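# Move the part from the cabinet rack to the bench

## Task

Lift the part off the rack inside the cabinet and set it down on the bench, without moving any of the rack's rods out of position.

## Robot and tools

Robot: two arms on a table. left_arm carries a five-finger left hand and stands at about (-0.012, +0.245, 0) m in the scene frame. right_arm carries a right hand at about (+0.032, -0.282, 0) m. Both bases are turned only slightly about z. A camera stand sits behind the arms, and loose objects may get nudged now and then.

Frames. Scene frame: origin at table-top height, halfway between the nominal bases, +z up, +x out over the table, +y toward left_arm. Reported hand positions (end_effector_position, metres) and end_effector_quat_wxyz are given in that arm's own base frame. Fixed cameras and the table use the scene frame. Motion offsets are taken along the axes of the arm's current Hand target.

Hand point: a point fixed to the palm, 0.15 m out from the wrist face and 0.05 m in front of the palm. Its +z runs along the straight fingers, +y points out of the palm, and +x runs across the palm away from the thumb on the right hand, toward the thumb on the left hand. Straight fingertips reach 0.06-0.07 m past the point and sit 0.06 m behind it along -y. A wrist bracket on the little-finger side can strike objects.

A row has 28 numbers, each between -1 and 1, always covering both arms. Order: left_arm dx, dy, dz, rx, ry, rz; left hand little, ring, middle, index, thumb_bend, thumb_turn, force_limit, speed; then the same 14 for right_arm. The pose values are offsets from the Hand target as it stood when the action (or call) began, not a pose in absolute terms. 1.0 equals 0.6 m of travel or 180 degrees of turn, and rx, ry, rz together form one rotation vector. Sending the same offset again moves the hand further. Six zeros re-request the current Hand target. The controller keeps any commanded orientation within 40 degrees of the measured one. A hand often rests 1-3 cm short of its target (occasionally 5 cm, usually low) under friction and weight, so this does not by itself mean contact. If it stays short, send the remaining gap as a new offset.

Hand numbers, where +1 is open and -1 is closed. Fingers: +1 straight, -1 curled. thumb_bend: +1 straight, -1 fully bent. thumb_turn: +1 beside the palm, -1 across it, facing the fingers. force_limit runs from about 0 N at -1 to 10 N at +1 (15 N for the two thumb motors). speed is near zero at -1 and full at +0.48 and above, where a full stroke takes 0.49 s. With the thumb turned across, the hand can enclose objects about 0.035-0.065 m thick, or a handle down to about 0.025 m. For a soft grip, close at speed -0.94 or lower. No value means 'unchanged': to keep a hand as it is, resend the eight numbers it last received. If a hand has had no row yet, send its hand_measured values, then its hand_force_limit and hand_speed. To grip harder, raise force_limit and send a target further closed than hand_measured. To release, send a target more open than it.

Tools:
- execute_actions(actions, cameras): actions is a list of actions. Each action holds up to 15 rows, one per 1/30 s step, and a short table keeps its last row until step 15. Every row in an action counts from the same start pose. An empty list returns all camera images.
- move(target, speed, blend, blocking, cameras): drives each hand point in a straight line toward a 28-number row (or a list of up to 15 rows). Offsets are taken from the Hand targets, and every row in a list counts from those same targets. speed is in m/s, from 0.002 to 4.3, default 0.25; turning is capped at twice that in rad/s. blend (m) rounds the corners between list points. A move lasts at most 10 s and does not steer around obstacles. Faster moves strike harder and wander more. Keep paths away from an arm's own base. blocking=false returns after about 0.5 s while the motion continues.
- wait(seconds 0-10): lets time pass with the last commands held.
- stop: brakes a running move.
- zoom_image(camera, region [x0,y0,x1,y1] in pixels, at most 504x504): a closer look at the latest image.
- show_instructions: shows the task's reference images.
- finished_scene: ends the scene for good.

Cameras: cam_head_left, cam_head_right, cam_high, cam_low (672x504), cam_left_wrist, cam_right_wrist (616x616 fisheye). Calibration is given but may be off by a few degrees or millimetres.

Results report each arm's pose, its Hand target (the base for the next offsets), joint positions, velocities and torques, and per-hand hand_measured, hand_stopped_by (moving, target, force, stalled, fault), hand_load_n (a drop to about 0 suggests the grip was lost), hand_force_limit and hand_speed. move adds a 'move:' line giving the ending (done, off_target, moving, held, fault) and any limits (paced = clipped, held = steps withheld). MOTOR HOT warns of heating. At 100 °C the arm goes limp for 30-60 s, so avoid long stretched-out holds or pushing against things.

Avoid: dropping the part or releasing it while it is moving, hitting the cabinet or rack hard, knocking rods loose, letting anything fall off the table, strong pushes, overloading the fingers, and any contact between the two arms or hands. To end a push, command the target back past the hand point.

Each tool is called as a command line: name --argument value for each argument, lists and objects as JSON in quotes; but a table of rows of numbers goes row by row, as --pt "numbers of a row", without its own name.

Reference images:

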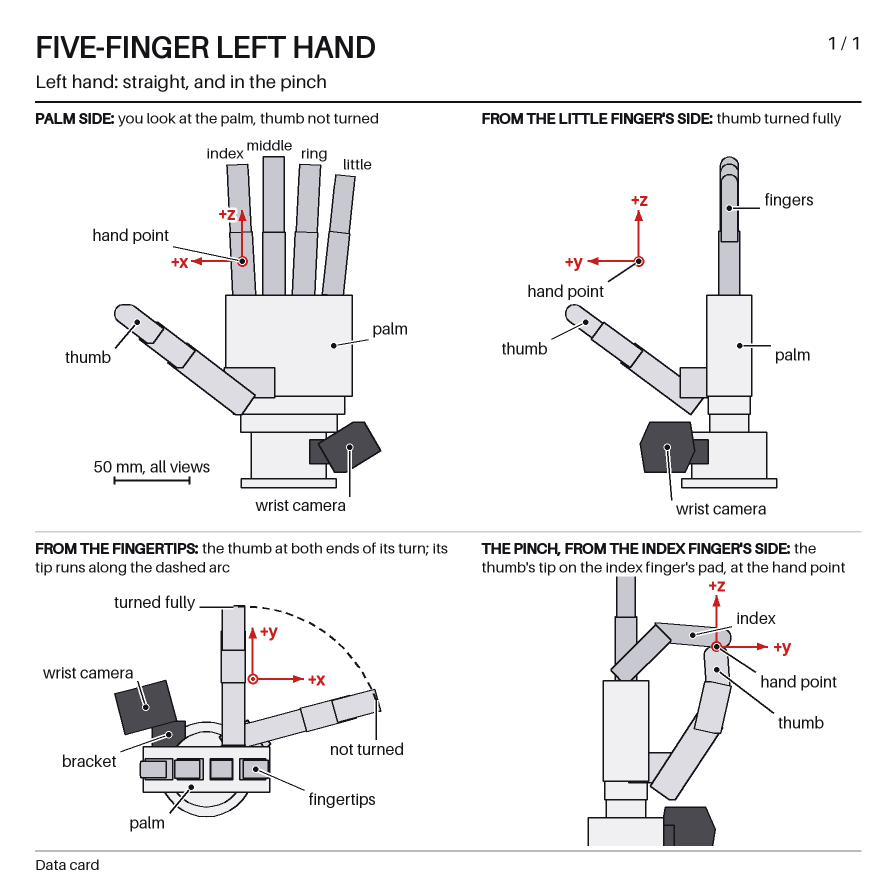

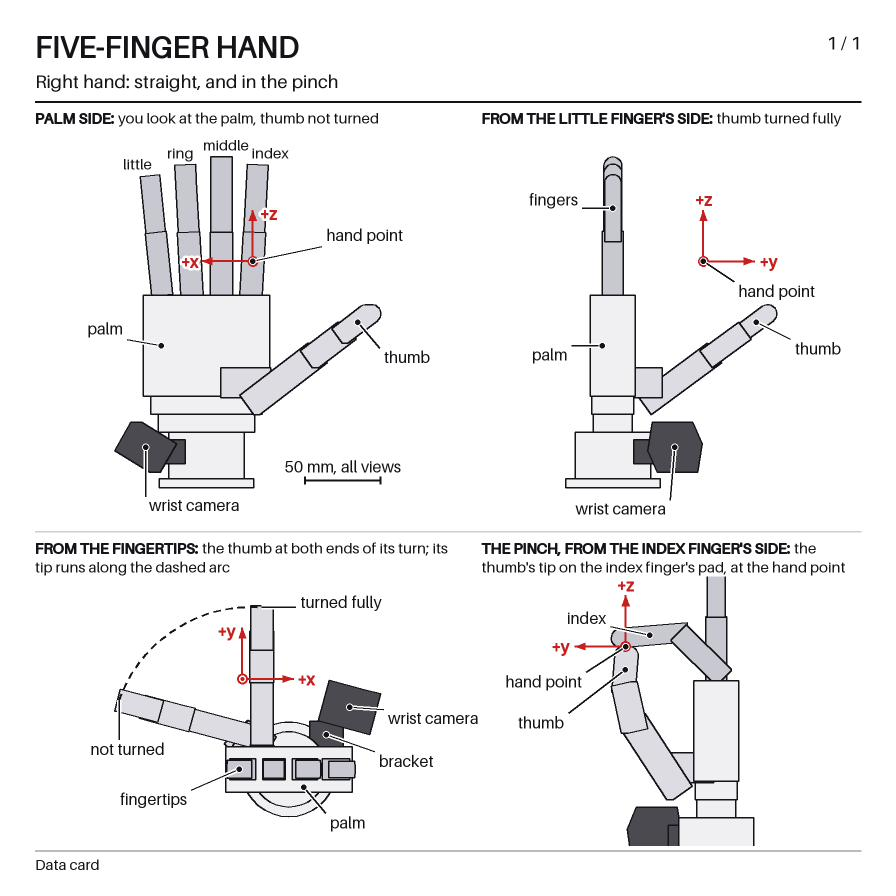

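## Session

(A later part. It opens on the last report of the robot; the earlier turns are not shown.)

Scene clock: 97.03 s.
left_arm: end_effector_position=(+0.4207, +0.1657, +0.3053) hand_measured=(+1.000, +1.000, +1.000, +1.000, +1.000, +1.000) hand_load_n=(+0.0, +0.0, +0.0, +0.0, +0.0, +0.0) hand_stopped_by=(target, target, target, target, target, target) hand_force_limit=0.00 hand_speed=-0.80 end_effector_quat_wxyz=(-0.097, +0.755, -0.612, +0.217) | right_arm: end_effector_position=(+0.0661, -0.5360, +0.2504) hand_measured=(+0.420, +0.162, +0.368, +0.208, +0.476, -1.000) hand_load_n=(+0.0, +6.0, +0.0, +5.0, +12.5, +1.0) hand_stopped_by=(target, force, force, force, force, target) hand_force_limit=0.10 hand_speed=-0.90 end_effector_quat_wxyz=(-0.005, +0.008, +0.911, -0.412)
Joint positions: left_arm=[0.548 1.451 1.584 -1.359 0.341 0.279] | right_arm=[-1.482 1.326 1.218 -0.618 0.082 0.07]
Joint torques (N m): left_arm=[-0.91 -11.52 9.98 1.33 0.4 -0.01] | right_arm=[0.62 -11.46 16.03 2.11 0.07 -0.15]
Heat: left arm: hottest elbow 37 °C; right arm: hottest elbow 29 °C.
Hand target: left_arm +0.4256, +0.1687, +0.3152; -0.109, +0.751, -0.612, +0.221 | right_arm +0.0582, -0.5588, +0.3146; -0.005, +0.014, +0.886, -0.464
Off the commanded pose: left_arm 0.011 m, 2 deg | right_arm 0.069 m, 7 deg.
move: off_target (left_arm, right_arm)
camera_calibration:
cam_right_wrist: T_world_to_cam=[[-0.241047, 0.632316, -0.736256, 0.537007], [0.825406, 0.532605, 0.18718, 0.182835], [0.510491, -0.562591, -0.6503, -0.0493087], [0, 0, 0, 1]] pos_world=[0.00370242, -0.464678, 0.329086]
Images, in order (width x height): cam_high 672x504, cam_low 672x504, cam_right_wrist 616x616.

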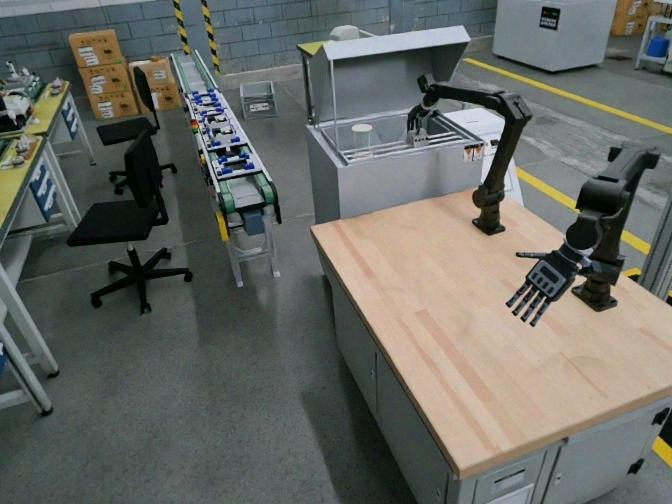

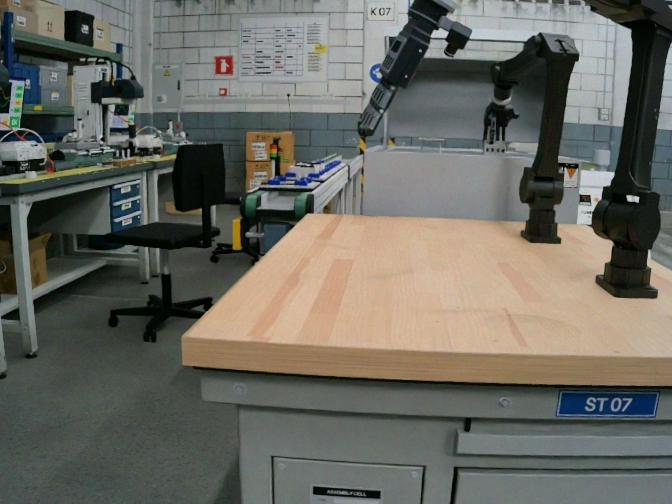

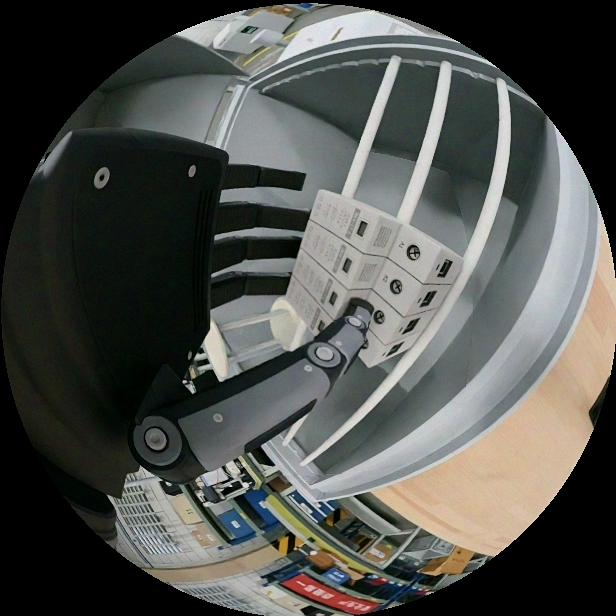

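move --target '[0,0,0,0,0,0,1,1,1,1,1,1,0,-0.8, 0,-0.0548,-0.038,0.036,0,0,0.42,0.05,0.0,0.05,0.25,-1,0.1,-0.9]' --cameras '["cam_high","cam_low","cam_right_wrist"]' --speed 0.06

zoom_image --camera "cam_right_wrist" --region '[200, 150, 460, 410]'

zoom_image --camera "cam_low" --region '[460, 95, 530, 165]'

zoom_image --camera "cam_high" --region '[390, 100, 440, 150]'

Scene clock: 101.87 s.
left_arm: end_effector_position=(+0.4207, +0.1657, +0.3053) hand_measured=(+1.000, +1.000, +1.000, +1.000, +1.000, +1.000) hand_load_n=(+0.0, +0.0, -0.5, +0.0, +0.0, +0.0) hand_stopped_by=(target, target, target, target, target, target) hand_force_limit=0.00 hand_speed=-0.80 end_effector_quat_wxyz=(-0.097, +0.755, -0.612, +0.217) | right_arm: end_effector_position=(+0.0636, -0.5327, +0.2748) hand_measured=(+0.420, +0.162, +0.368, +0.208, +0.476, -1.000) hand_load_n=(-0.5, +5.5, +0.0, +5.0, +12.5, +1.0) hand_stopped_by=(target, force, force, force, force, target) hand_force_limit=0.10 hand_speed=-0.90 end_effector_quat_wxyz=(-0.008, +0.008, +0.900, -0.437)
Joint positions: left_arm=[0.548 1.451 1.584 -1.359 0.341 0.279] | right_arm=[-1.482 1.282 1.218 -0.607 0.091 0.062]
Joint torques (N m): left_arm=[-0.79 -11.4 10.02 1.29 0.41 0] | right_arm=[0.79 -12.4 15.54 3.86 0.12 -0.15]
Heat: left arm: hottest elbow 37 °C; right arm: hottest elbow 30 °C.
Hand target: left_arm +0.4256, +0.1687, +0.3152; -0.109, +0.751, -0.612, +0.221 | right_arm +0.0580, -0.5588, +0.3546; -0.006, +0.014, +0.858, -0.513
Off the commanded pose: left_arm 0.011 m, 2 deg | right_arm 0.084 m, 10 deg.
move: off_target (left_arm, right_arm)
camera_calibration:
cam_right_wrist: T_world_to_cam=[[-0.244935, 0.591094, -0.768515, 0.539463], [0.827726, 0.540235, 0.151709, 0.192304], [0.504853, -0.598961, -0.621586, -0.0571908], [0, 0, 0, 1]] pos_world=[0.00183102, -0.457018, 0.349862]
Images, in order (width x height): cam_high 672x504, cam_low 672x504, cam_right_wrist 616x616.

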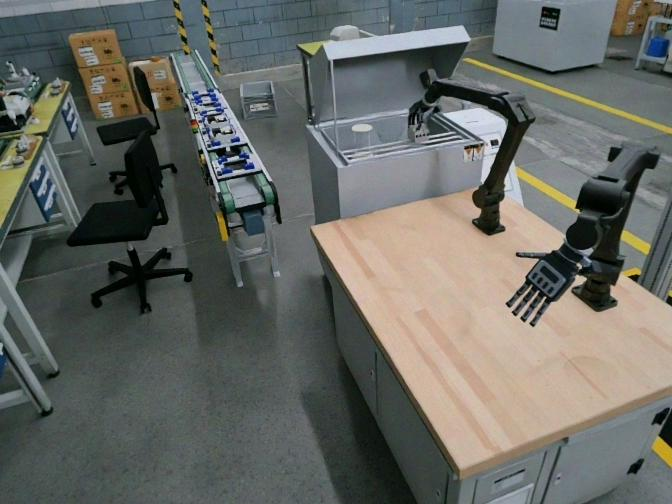

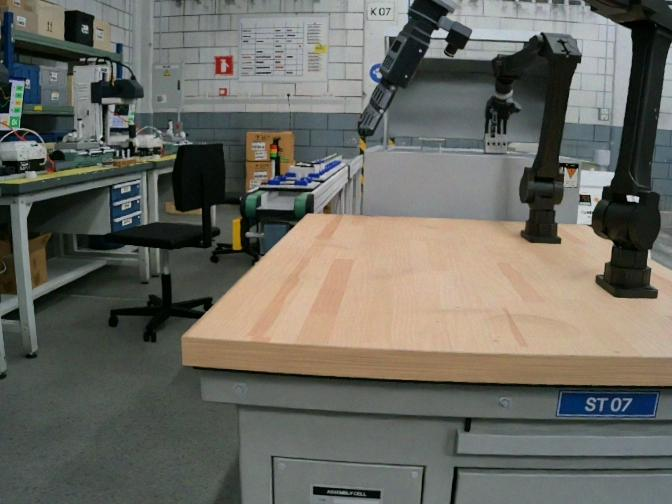

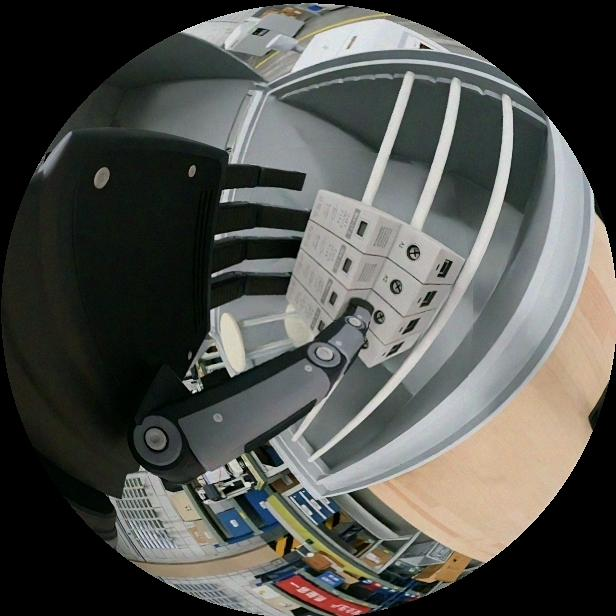

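Scaled by 1.938 from the camera's 616x616 image, which has a finer 880x880 frame.

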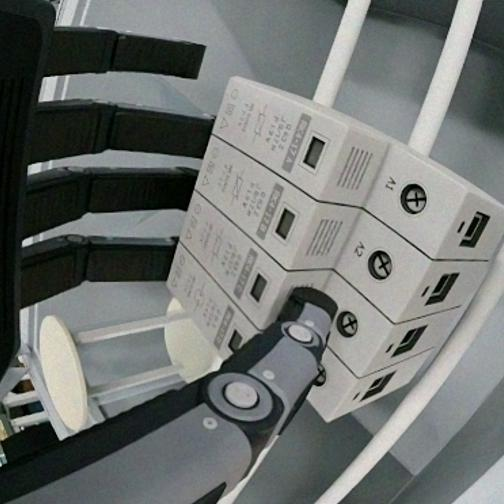

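Scaled by 7.200 from the camera's 672x504 image, which has a finer 960x720 frame.

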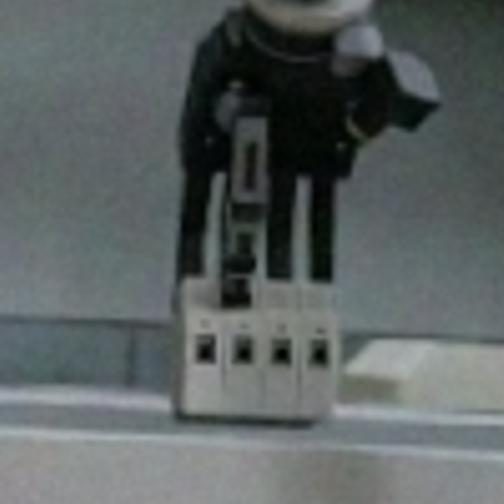

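Scaled by 10.080 from the camera's 672x504 image, which has a finer 960x720 frame.

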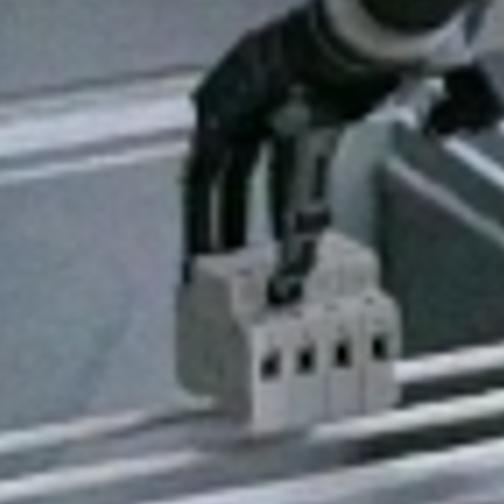

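move --target '[0,0,0,0,0,0,1,1,1,1,1,1,0,-0.8, 0,-0.1028,-0.0551,0,0,0,0.42,0.05,0.0,0.05,0.25,-1,0.1,-0.9]' --cameras '["cam_high","cam_low","cam_right_wrist"]' --speed 0.1

zoom_image --camera "cam_low" --region '[440, 75, 540, 175]'

zoom_image --camera "cam_high" --region '[370, 60, 470, 160]'

Scene clock: 104.73 s.
left_arm: end_effector_position=(+0.4207, +0.1657, +0.3053) hand_measured=(+1.000, +1.000, +1.000, +1.000, +1.000, +1.000) hand_load_n=(+0.0, +0.0, +0.0, +0.0, +0.0, +0.0) hand_stopped_by=(target, target, target, target, target, target) hand_force_limit=0.00 hand_speed=-0.80 end_effector_quat_wxyz=(-0.097, +0.755, -0.612, +0.217) | right_arm: end_effector_position=(+0.0643, -0.5469, +0.3584) hand_measured=(+0.420, +0.162, +0.368, +0.208, +0.476, -1.000) hand_load_n=(+0.0, +5.5, +0.0, +4.5, +12.5, +1.5) hand_stopped_by=(target, force, force, force, force, target) hand_force_limit=0.10 hand_speed=-0.90 end_effector_quat_wxyz=(-0.007, +0.009, +0.887, -0.461)
Joint positions: left_arm=[0.548 1.451 1.584 -1.359 0.341 0.279] | right_arm=[-1.482 1.295 1.424 -0.743 0.093 0.061]
Joint torques (N m): left_arm=[-1.03 -11.93 9.99 1.35 0.41 0] | right_arm=[0.73 -10.81 16.06 2.4 0 -0.14]
Heat: left arm: hottest elbow 37 °C; right arm: hottest elbow 31 °C.
Hand target: left_arm +0.4256, +0.1687, +0.3152; -0.109, +0.751, -0.612, +0.221 | right_arm +0.0577, -0.5588, +0.4248; -0.006, +0.014, +0.858, -0.513
Off the commanded pose: left_arm 0.011 m, 2 deg | right_arm 0.068 m, 7 deg.
move: off_target (left_arm, right_arm)
camera_calibration:
cam_right_wrist: T_world_to_cam=[[-0.242554, 0.548226, -0.800385, 0.600156], [0.827709, 0.547279, 0.124026, 0.200447], [0.506028, -0.632403, -0.586517, -0.0449951], [0, 0, 0, 1]] pos_world=[0.00242732, -0.467177, 0.429105]
Images, in order (width x height): cam_high 672x504, cam_low 672x504, cam_right_wrist 616x616.

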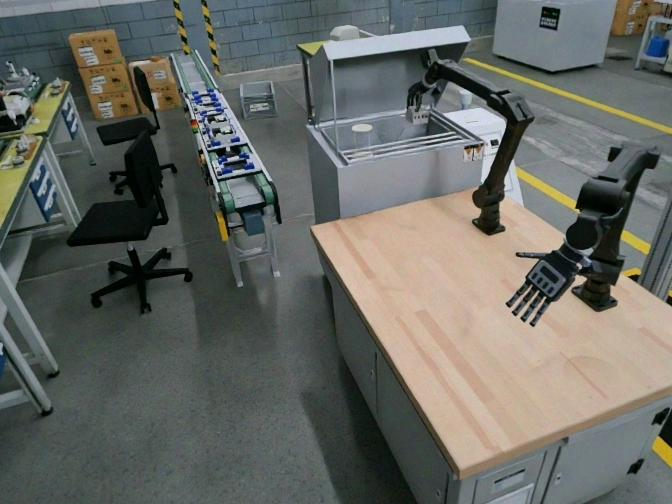

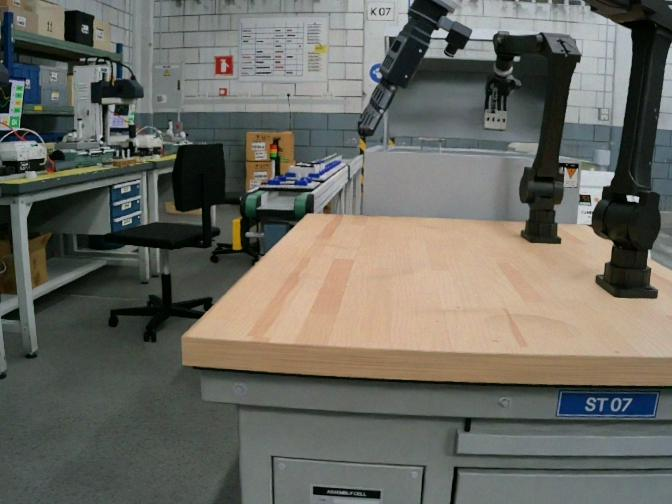

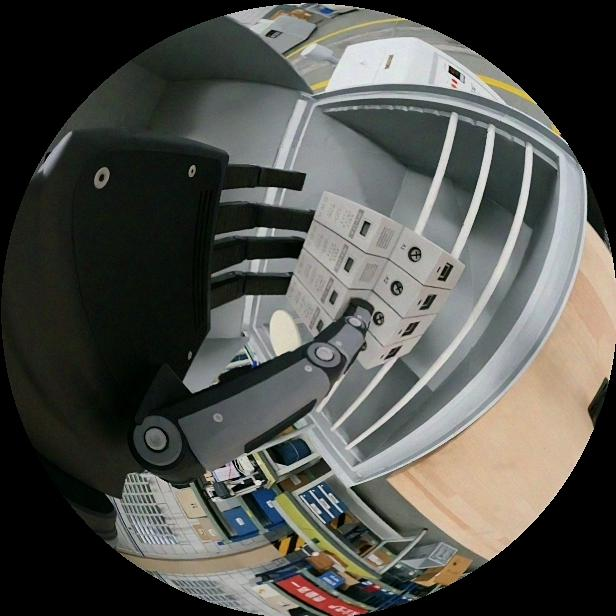

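Scaled by 5.040 from the camera's 672x504 image, which has a finer 960x720 frame.

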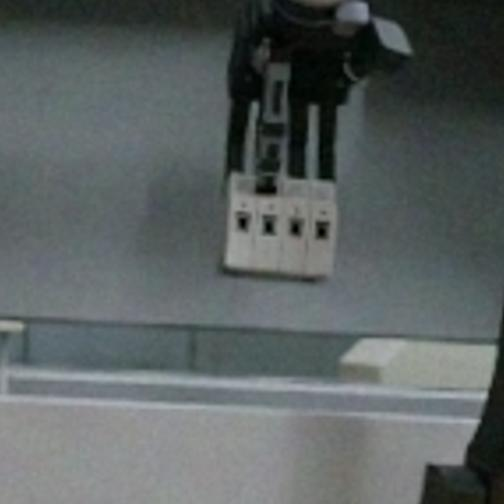

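Scaled by 5.040 from the camera's 672x504 image, which has a finer 960x720 frame.

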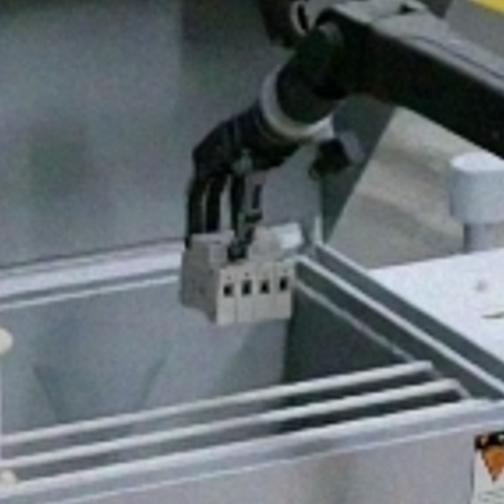

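move --target '[0,0,0,0,0,0,1,1,1,1,1,1,0,-0.8, -0.5488,0.3655,-0.5870,-0.0017,-0.3034,-0.1626,0.42,0.05,0.0,0.05,0.25,-1,0.1,-0.9]' --cameras '["cam_head_left","cam_head_right","cam_high","cam_low","cam_right_wrist"]' --speed 0.18

Scene clock: 110.80 s.
left_arm: end_effector_position=(+0.4207, +0.1657, +0.3053) hand_measured=(+1.000, +1.000, +1.000, +1.000, +1.000, +1.000) hand_load_n=(+0.0, +0.0, +0.0, +0.0, +0.0, -0.5) hand_stopped_by=(target, target, target, target, target, target) hand_force_limit=0.00 hand_speed=-0.80 end_effector_quat_wxyz=(-0.097, +0.755, -0.612, +0.217) | right_arm: end_effector_position=(+0.3854, -0.1550, +0.3553) hand_measured=(+0.420, +0.162, +0.368, +0.208, +0.476, -1.000) hand_load_n=(+0.0, +6.0, +0.0, +4.5, +13.0, +1.5) hand_stopped_by=(target, force, force, force, force, target) hand_force_limit=0.10 hand_speed=-0.90 end_effector_quat_wxyz=(+0.227, -0.445, +0.766, -0.404)
Joint positions: left_arm=[0.548 1.451 1.584 -1.359 0.341 0.279] | right_arm=[-0.418 0.941 1.156 -0.825 0.095 0.051]
Joint torques (N m): left_arm=[-0.44 -11.81 10 1.36 0.41 0] | right_arm=[2.73 -5.13 12.88 3.96 0.12 0.01]
Heat: left arm: hottest elbow 38 °C; right arm: hottest elbow 31 °C.
Hand target: left_arm +0.4256, +0.1687, +0.3152; -0.109, +0.751, -0.612, +0.221 | right_arm +0.3996, -0.1551, +0.3996; +0.259, -0.429, +0.743, -0.443
Off the commanded pose: left_arm 0.011 m, 2 deg | right_arm 0.047 m, 7 deg.
move: off_target (left_arm, right_arm)
camera_calibration:
cam_right_wrist: T_world_to_cam=[[-0.596811, 0.0430952, -0.801224, 0.519201], [-0.0812179, 0.990183, 0.113756, 0.143146], [0.798261, 0.132964, -0.587452, 0.0447562], [0, 0, 0, 1]] pos_world=[0.285763, -0.170067, 0.426005]
Images, in order (width x height): cam_head_left 672x504, cam_head_right 672x504, cam_high 672x504, cam_low 672x504, cam_right_wrist 616x616.

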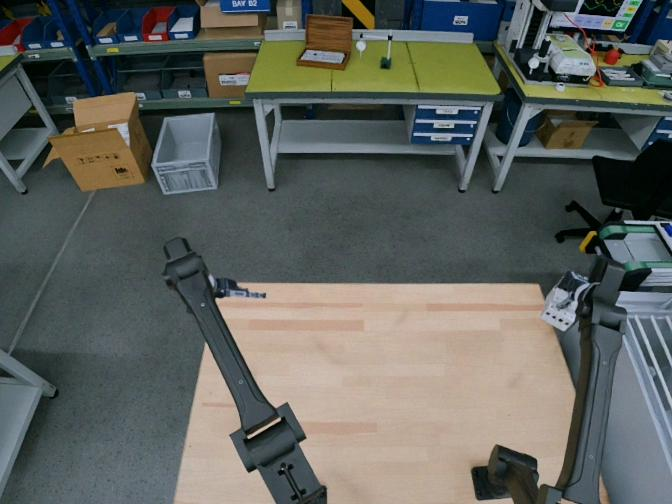

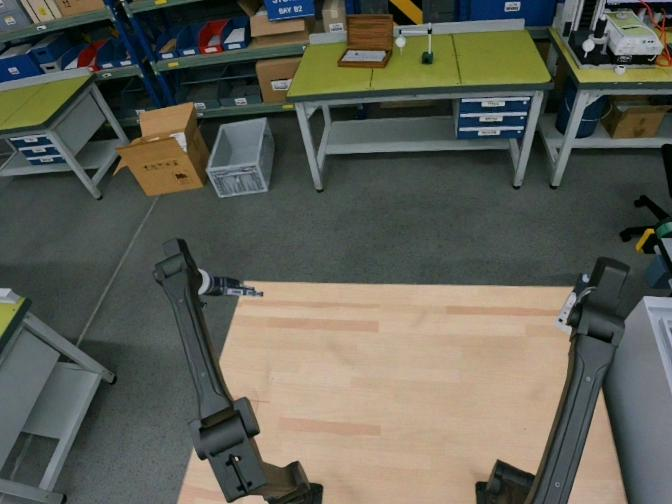

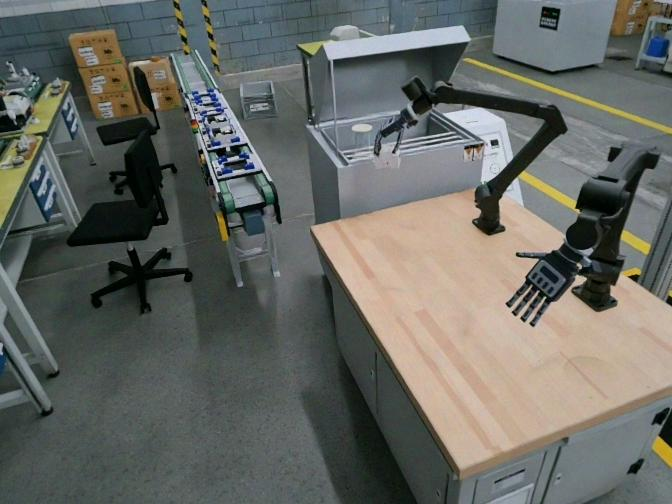

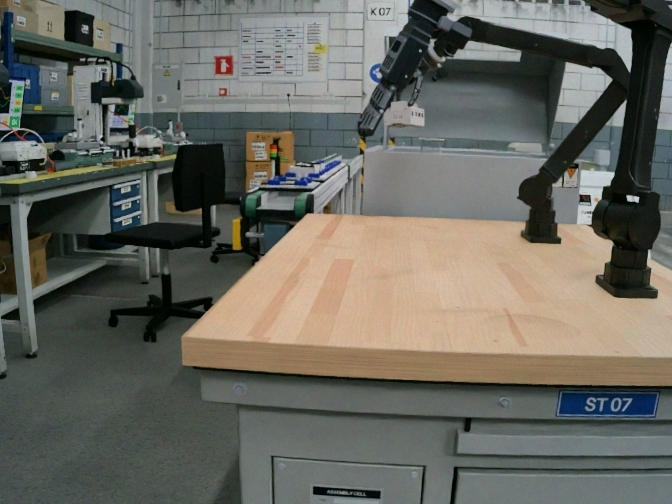

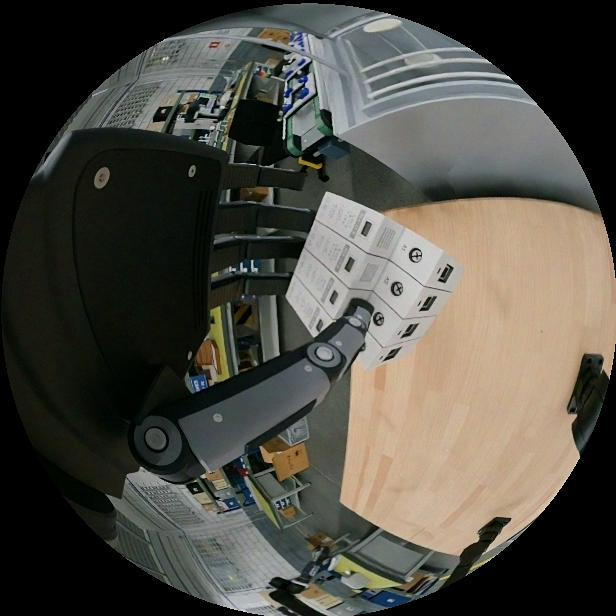

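zoom_image --camera "cam_low" --region '[350, 60, 470, 180]'

zoom_image --camera "cam_high" --region '[350, 90, 430, 170]'

Scaled by 4.200 from the camera's 672x504 image, which has a finer 960x720 frame.

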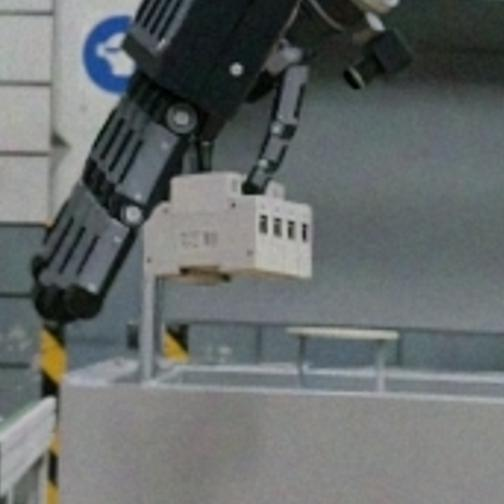

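Scaled by 6.300 from the camera's 672x504 image, which has a finer 960x720 frame.

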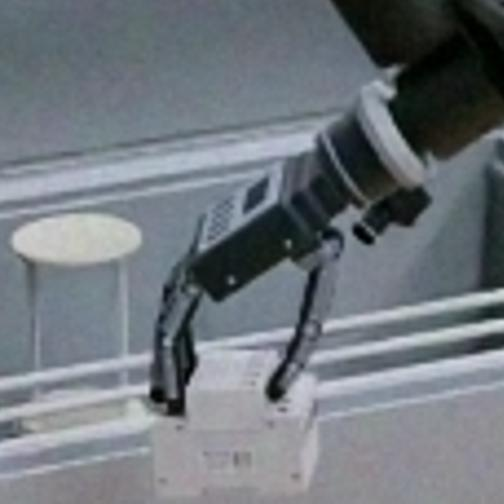

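move --target '[0,0,0,0,0,0,1,1,1,1,1,1,0,-0.8, 0.002,0.3669,0.1967,0,0,0,0.42,0.05,0.0,0.05,0.25,-1,0.1,-0.9]' --cameras '["cam_head_left","cam_high","cam_low","cam_right_wrist"]' --speed 0.12

zoom_image --camera "cam_low" --region '[350, 100, 470, 220]'

zoom_image --camera "cam_high" --region '[350, 120, 450, 220]'

Scene clock: 116.03 s.
left_arm: end_effector_position=(+0.4207, +0.1657, +0.3053) hand_measured=(+1.000, +1.000, +1.000, +1.000, +1.000, +1.000) hand_load_n=(+0.0, +0.0, +0.0, +0.0, +0.0, +0.0) hand_stopped_by=(target, target, target, target, target, target) hand_force_limit=0.00 hand_speed=-0.80 end_effector_quat_wxyz=(-0.097, +0.755, -0.612, +0.217) | right_arm: end_effector_position=(+0.3751, -0.1506, +0.1166) hand_measured=(+0.420, +0.162, +0.368, +0.208, +0.476, -1.000) hand_load_n=(+0.0, +6.0, +0.0, +4.5, +13.0, +1.5) hand_stopped_by=(target, force, force, force, force, target) hand_force_limit=0.10 hand_speed=-0.90 end_effector_quat_wxyz=(+0.230, -0.443, +0.763, -0.410)
Joint positions: left_arm=[0.548 1.451 1.584 -1.359 0.341 0.279] | right_arm=[-0.418 0.984 0.532 -0.142 0.096 0.051]
Joint torques (N m): left_arm=[-0.56 -11.87 9.99 1.32 0.41 -0.03] | right_arm=[2.78 -4.6 11.07 4.22 0.13 0.02]
Heat: left arm: hottest elbow 38 °C; right arm: hottest elbow 31 °C.
Hand target: left_arm +0.4256, +0.1687, +0.3152; -0.109, +0.751, -0.612, +0.221 | right_arm +0.3995, -0.1549, +0.1499; +0.259, -0.429, +0.743, -0.443
Off the commanded pose: left_arm 0.011 m, 2 deg | right_arm 0.041 m, 6 deg.
move: off_target (left_arm, right_arm)
camera_calibration:
cam_right_wrist: T_world_to_cam=[[-0.585722, 0.0382127, -0.809611, 0.317664], [-0.0817477, 0.991009, 0.105916, 0.166391], [0.806379, 0.128221, -0.577332, -0.092718], [0, 0, 0, 1]] pos_world=[0.274431, -0.165146, 0.186032]
Images, in order (width x height): cam_head_left 672x504, cam_high 672x504, cam_low 672x504, cam_right_wrist 616x616.

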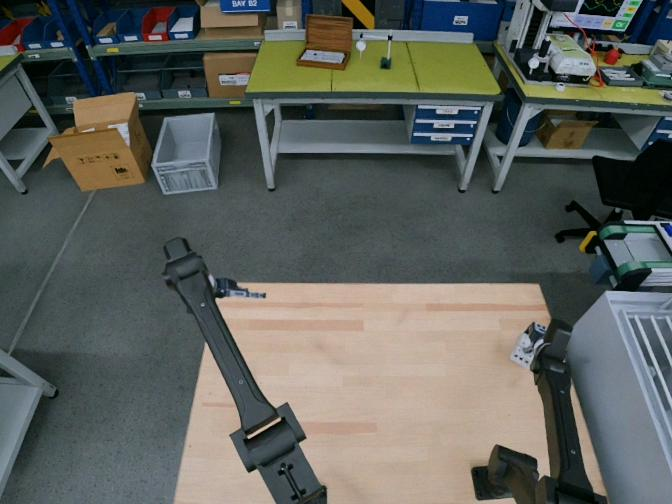

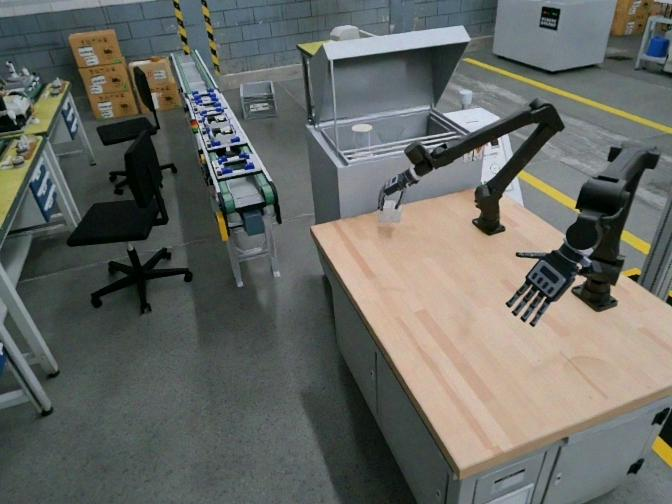

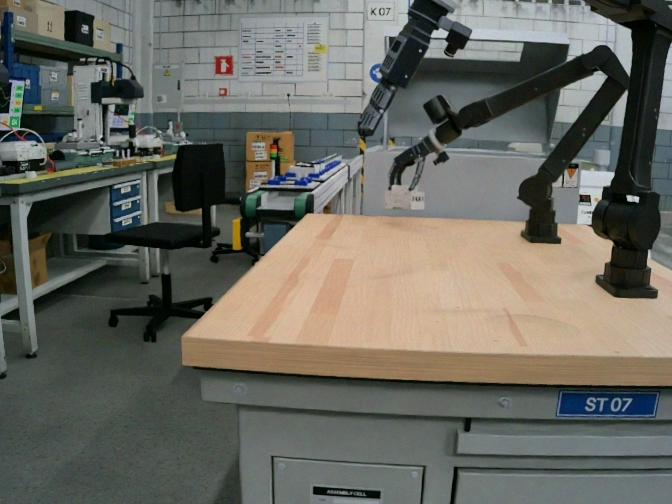

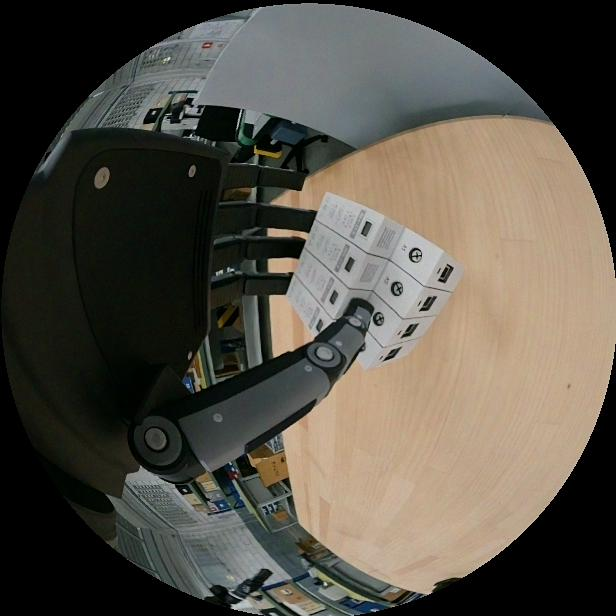

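Scaled by 4.200 from the camera's 672x504 image, which has a finer 960x720 frame.

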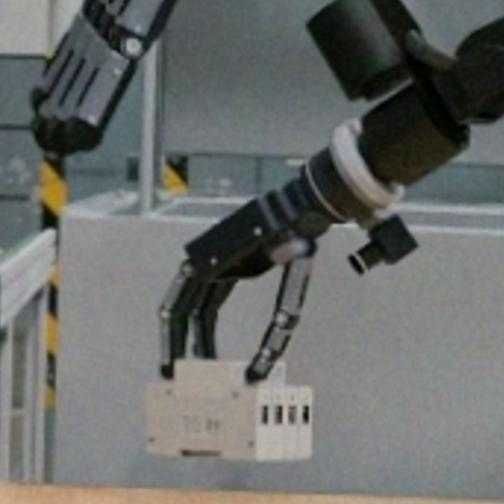

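Scaled by 5.040 from the camera's 672x504 image, which has a finer 960x720 frame.

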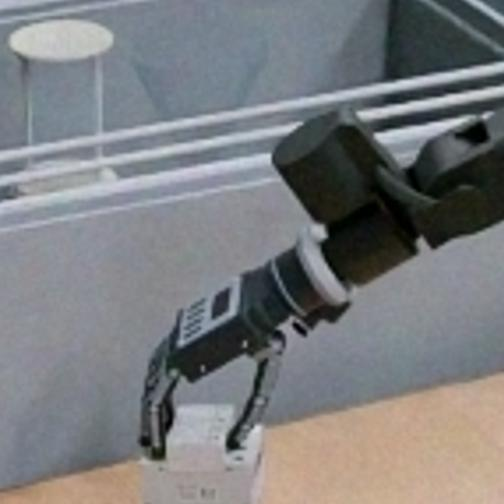

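move --target '[0,0,0,0,0,0,1,1,1,1,1,1,0,-0.8, 0.0003,0.0587,0.0315,0,0,0,0.42,0.05,0.0,0.05,0.25,-1,0.1,-0.9]' --cameras '["cam_high","cam_low"]' --speed 0.05

zoom_image --camera "cam_low" --region '[370, 160, 450, 240]'

Scene clock: 118.27 s.
left_arm: end_effector_position=(+0.4207, +0.1657, +0.3053) hand_measured=(+1.000, +1.000, +1.000, +1.000, +1.000, +1.000) hand_load_n=(+0.0, +0.0, +0.0, +0.0, +0.0, +0.0) hand_stopped_by=(target, target, target, target, target, target) hand_force_limit=0.00 hand_speed=-0.80 end_effector_quat_wxyz=(-0.097, +0.755, -0.612, +0.217) | right_arm: end_effector_position=(+0.3747, -0.1505, +0.0802) hand_measured=(+0.420, +0.162, +0.368, +0.208, +0.476, -1.000) hand_load_n=(+0.0, +6.0, +0.0, +4.5, +13.0, +2.0) hand_stopped_by=(target, force, force, force, force, target) hand_force_limit=0.10 hand_speed=-0.90 end_effector_quat_wxyz=(+0.232, -0.442, +0.762, -0.412)
Joint positions: left_arm=[0.548 1.451 1.584 -1.359 0.341 0.279] | right_arm=[-0.418 1.057 0.461 0.007 0.096 0.051]
Joint torques (N m): left_arm=[-0.73 -11.69 9.98 1.32 0.4 -0.03] | right_arm=[2.78 -4.78 10.22 4.11 0.12 0.02]
Heat: left arm: hottest elbow 38 °C; right arm: hottest elbow 31 °C.
Hand target: left_arm +0.4256, +0.1687, +0.3152; -0.109, +0.751, -0.612, +0.221 | right_arm +0.3994, -0.1548, +0.1097; +0.259, -0.429, +0.743, -0.443
Off the commanded pose: left_arm 0.011 m, 2 deg | right_arm 0.039 m, 5 deg.
move: off_target (left_arm, right_arm)
Images, in order (width x height): cam_high 672x504, cam_low 672x504.

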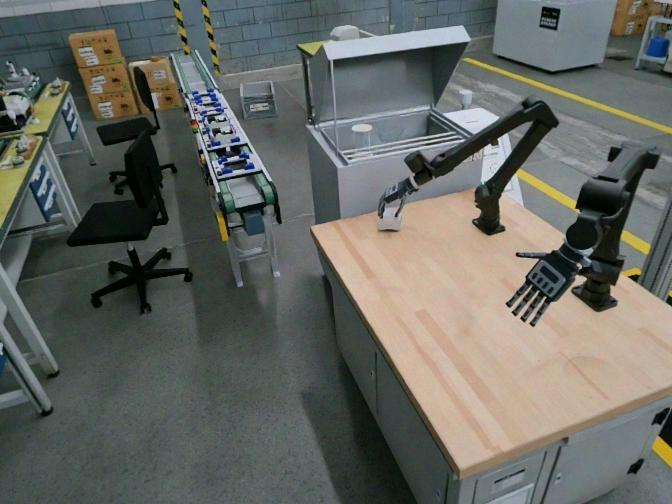

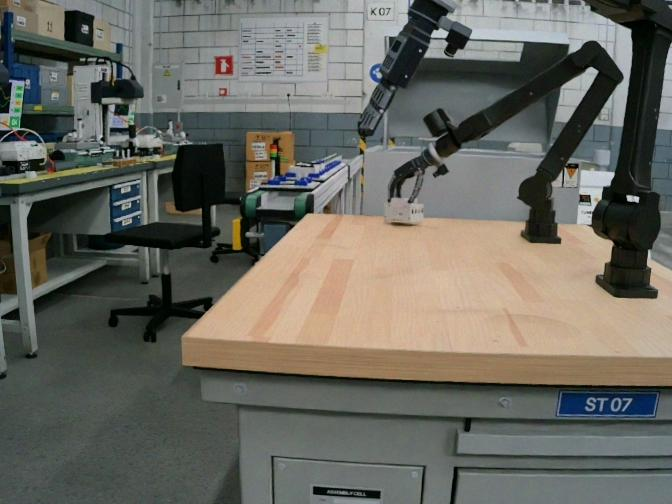

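Scaled by 6.300 from the camera's 672x504 image, which has a finer 960x720 frame.

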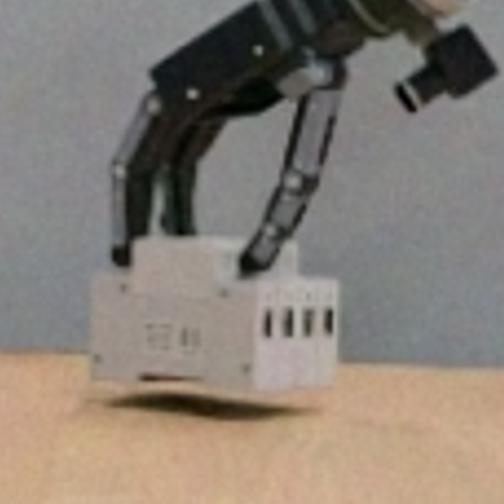

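move --target '[0,0,0,0,0,0,1,1,1,1,1,1,0,-0.8, 0.0001,0.0147,0.0079,0,0,0,0.42,0.05,0.0,0.05,0.25,-1,0.1,-0.9]' --cameras '["cam_low"]' --speed 0.03

zoom_image --camera "cam_low" --region '[370, 160, 450, 240]'

Scene clock: 120.57 s.
left_arm: end_effector_position=(+0.4207, +0.1657, +0.3053) hand_measured=(+1.000, +1.000, +1.000, +1.000, +1.000, +1.000) hand_load_n=(+0.0, +0.5, +0.0, +0.0, +0.0, +0.0) hand_stopped_by=(target, target, target, target, target, target) hand_force_limit=0.00 hand_speed=-0.80 end_effector_quat_wxyz=(-0.097, +0.755, -0.612, +0.217) | right_arm: end_effector_position=(+0.3764, -0.1514, +0.0733) hand_measured=(+0.420, +0.162, +0.368, +0.208, +0.476, -1.000) hand_load_n=(+0.0, +6.0, +0.0, +4.5, +13.5, +2.0) hand_stopped_by=(target, force, force, force, force, target) hand_force_limit=0.10 hand_speed=-0.90 end_effector_quat_wxyz=(+0.233, -0.441, +0.761, -0.415)
Joint positions: left_arm=[0.548 1.451 1.584 -1.359 0.341 0.279] | right_arm=[-0.418 1.08 0.448 0.05 0.097 0.051]
Joint torques (N m): left_arm=[-0.67 -11.69 9.98 1.32 0.4 -0.02] | right_arm=[2.78 -4.72 9.81 3.99 0.11 0.02]
Heat: left arm: hottest elbow 38 °C; right arm: hottest elbow 31 °C.
Hand target: left_arm +0.4256, +0.1687, +0.3152; -0.109, +0.751, -0.612, +0.221 | right_arm +0.3995, -0.1548, +0.0999; +0.260, -0.429, +0.743, -0.443
Off the commanded pose: left_arm 0.011 m, 2 deg | right_arm 0.035 m, 5 deg.
move: off_target (left_arm, right_arm)
Images, in order (width x height): cam_low 672x504.

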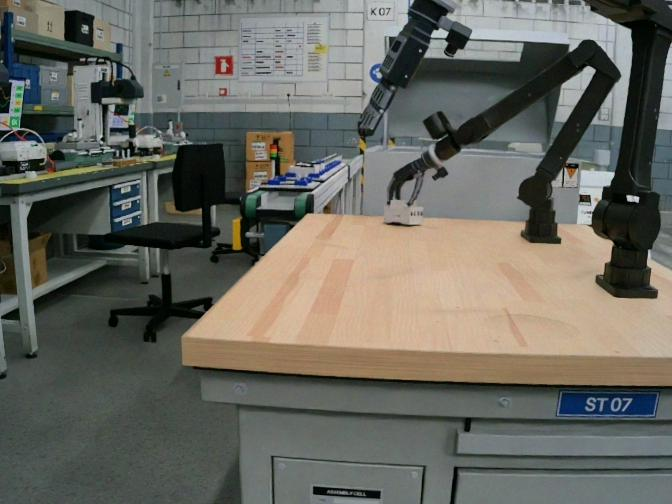

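Scaled by 6.300 from the camera's 672x504 image, which has a finer 960x720 frame.

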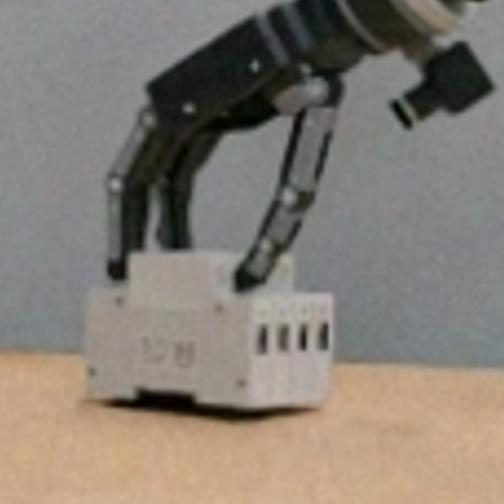

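move --target '[0,0,0,0,0,0,1,1,1,1,1,1,0,-0.8, 0.0001,0.0088,0.0047,0,0,0,0.42,0.05,0.0,0.05,0.25,-1,0.1,-0.9]' --cameras '["cam_low"]' --speed 0.03

zoom_image --camera "cam_low" --region '[370, 160, 450, 240]'

Scene clock: 122.00 s.
left_arm: end_effector_position=(+0.4207, +0.1657, +0.3053) hand_measured=(+1.000, +1.000, +1.000, +1.000, +1.000, +1.000) hand_load_n=(+0.0, +0.0, +0.0, +0.0, +0.0, +0.0) hand_stopped_by=(target, target, target, target, target, target) hand_force_limit=0.00 hand_speed=-0.80 end_effector_quat_wxyz=(-0.097, +0.755, -0.612, +0.217) | right_arm: end_effector_position=(+0.3794, -0.1529, +0.0722) hand_measured=(+0.420, +0.162, +0.368, +0.208, +0.476, -1.000) hand_load_n=(+0.0, +5.0, +0.0, +4.5, +13.0, +2.0) hand_stopped_by=(target, force, force, force, force, target) hand_force_limit=0.10 hand_speed=-0.90 end_effector_quat_wxyz=(+0.237, -0.438, +0.758, -0.420)
Joint positions: left_arm=[0.548 1.451 1.584 -1.359 0.341 0.279] | right_arm=[-0.418 1.092 0.443 0.082 0.098 0.051]
Joint torques (N m): left_arm=[-0.97 -11.52 9.99 1.39 0.39 -0.01] | right_arm=[2.84 -4.37 9.4 3.89 0.08 0.01]
Heat: left arm: hottest elbow 38 °C; right arm: hottest elbow 30 °C.
Hand target: left_arm +0.4256, +0.1687, +0.3152; -0.109, +0.751, -0.612, +0.221 | right_arm +0.3995, -0.1548, +0.0938; +0.259, -0.429, +0.743, -0.443
Off the commanded pose: left_arm 0.011 m, 2 deg | right_arm 0.030 m, 4 deg.
move: off_target (left_arm, right_arm)
Images, in order (width x height): cam_low 672x504.

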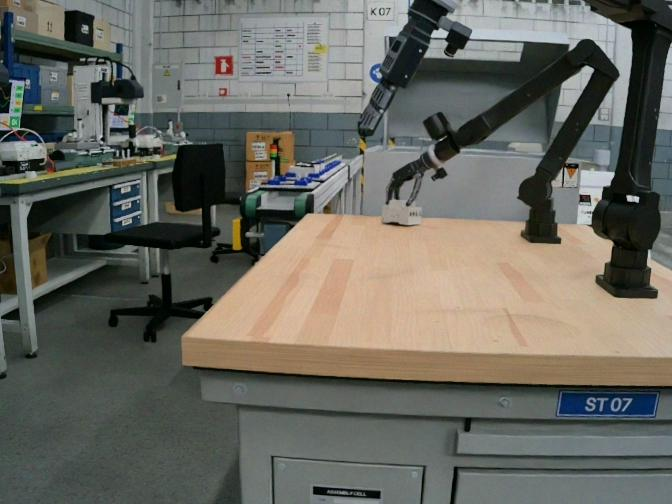

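Scaled by 6.300 from the camera's 672x504 image, which has a finer 960x720 frame.

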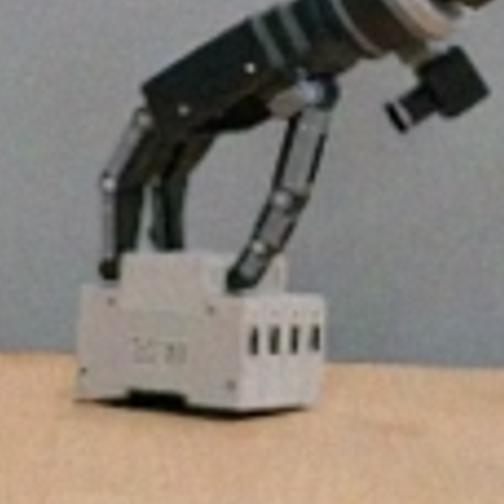

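move --target '[0,0,0,0,0,0,1,1,1,1,1,1,0,-0.8, 0.0,0.0029,0.0016,-0.025,0,0,0.42,0.05,0.0,0.05,0.25,-1,0.1,-0.9]' --cameras '["cam_low"]' --speed 0.03

zoom_image --camera "cam_low" --region '[370, 160, 450, 240]'

Scene clock: 124.50 s.
left_arm: end_effector_position=(+0.4207, +0.1657, +0.3053) hand_measured=(+1.000, +1.000, +1.000, +1.000, +1.000, +1.000) hand_load_n=(+0.0, +0.0, +0.0, +0.0, +0.0, +0.0) hand_stopped_by=(target, target, target, target, target, target) hand_force_limit=0.00 hand_speed=-0.80 end_effector_quat_wxyz=(-0.097, +0.755, -0.612, +0.217) | right_arm: end_effector_position=(+0.3763, -0.1500, +0.0674) hand_measured=(+0.420, +0.162, +0.368, +0.208, +0.476, -1.000) hand_load_n=(-0.5, +6.0, +0.5, +4.0, +13.0, +2.0) hand_stopped_by=(target, force, force, force, force, target) hand_force_limit=0.10 hand_speed=-0.90 end_effector_quat_wxyz=(+0.227, -0.447, +0.767, -0.401)
Joint positions: left_arm=[0.548 1.451 1.584 -1.359 0.341 0.279] | right_arm=[-0.418 1.101 0.463 0.022 0.091 0.051]
Joint torques (N m): left_arm=[-0.79 -11.81 9.96 1.31 0.42 -0.02] | right_arm=[2.37 -3.84 12.21 1.72 0.01 0.07]
Heat: left arm: hottest elbow 38 °C; right arm: hottest elbow 30 °C.
Hand target: left_arm +0.4256, +0.1687, +0.3152; -0.109, +0.751, -0.612, +0.221 | right_arm +0.3995, -0.1548, +0.0918; +0.242, -0.439, +0.760, -0.413
Off the commanded pose: left_arm 0.011 m, 2 deg | right_arm 0.034 m, 3 deg.
move: off_target (left_arm, right_arm)
Images, in order (width x height): cam_low 672x504.

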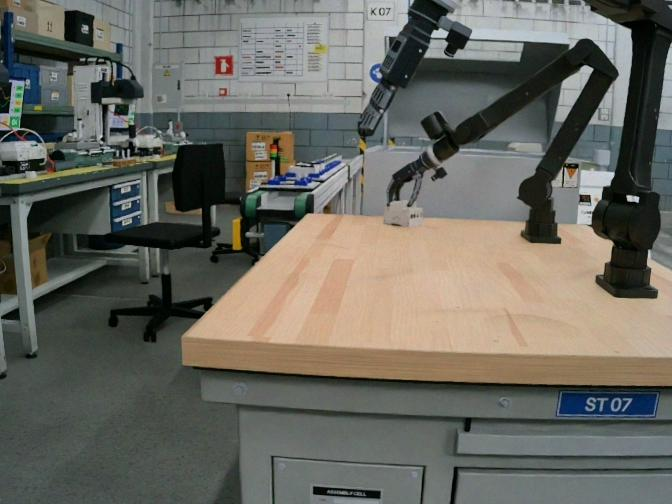

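Scaled by 6.300 from the camera's 672x504 image, which has a finer 960x720 frame.

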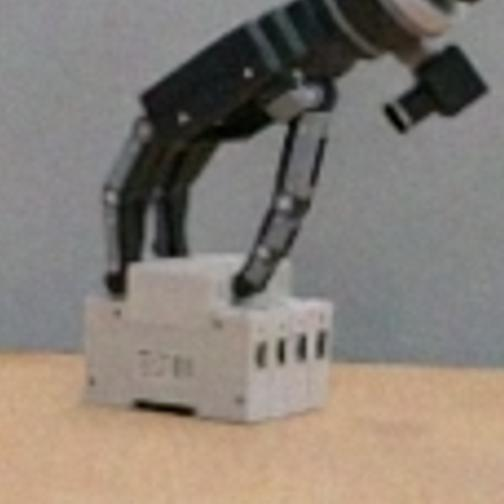

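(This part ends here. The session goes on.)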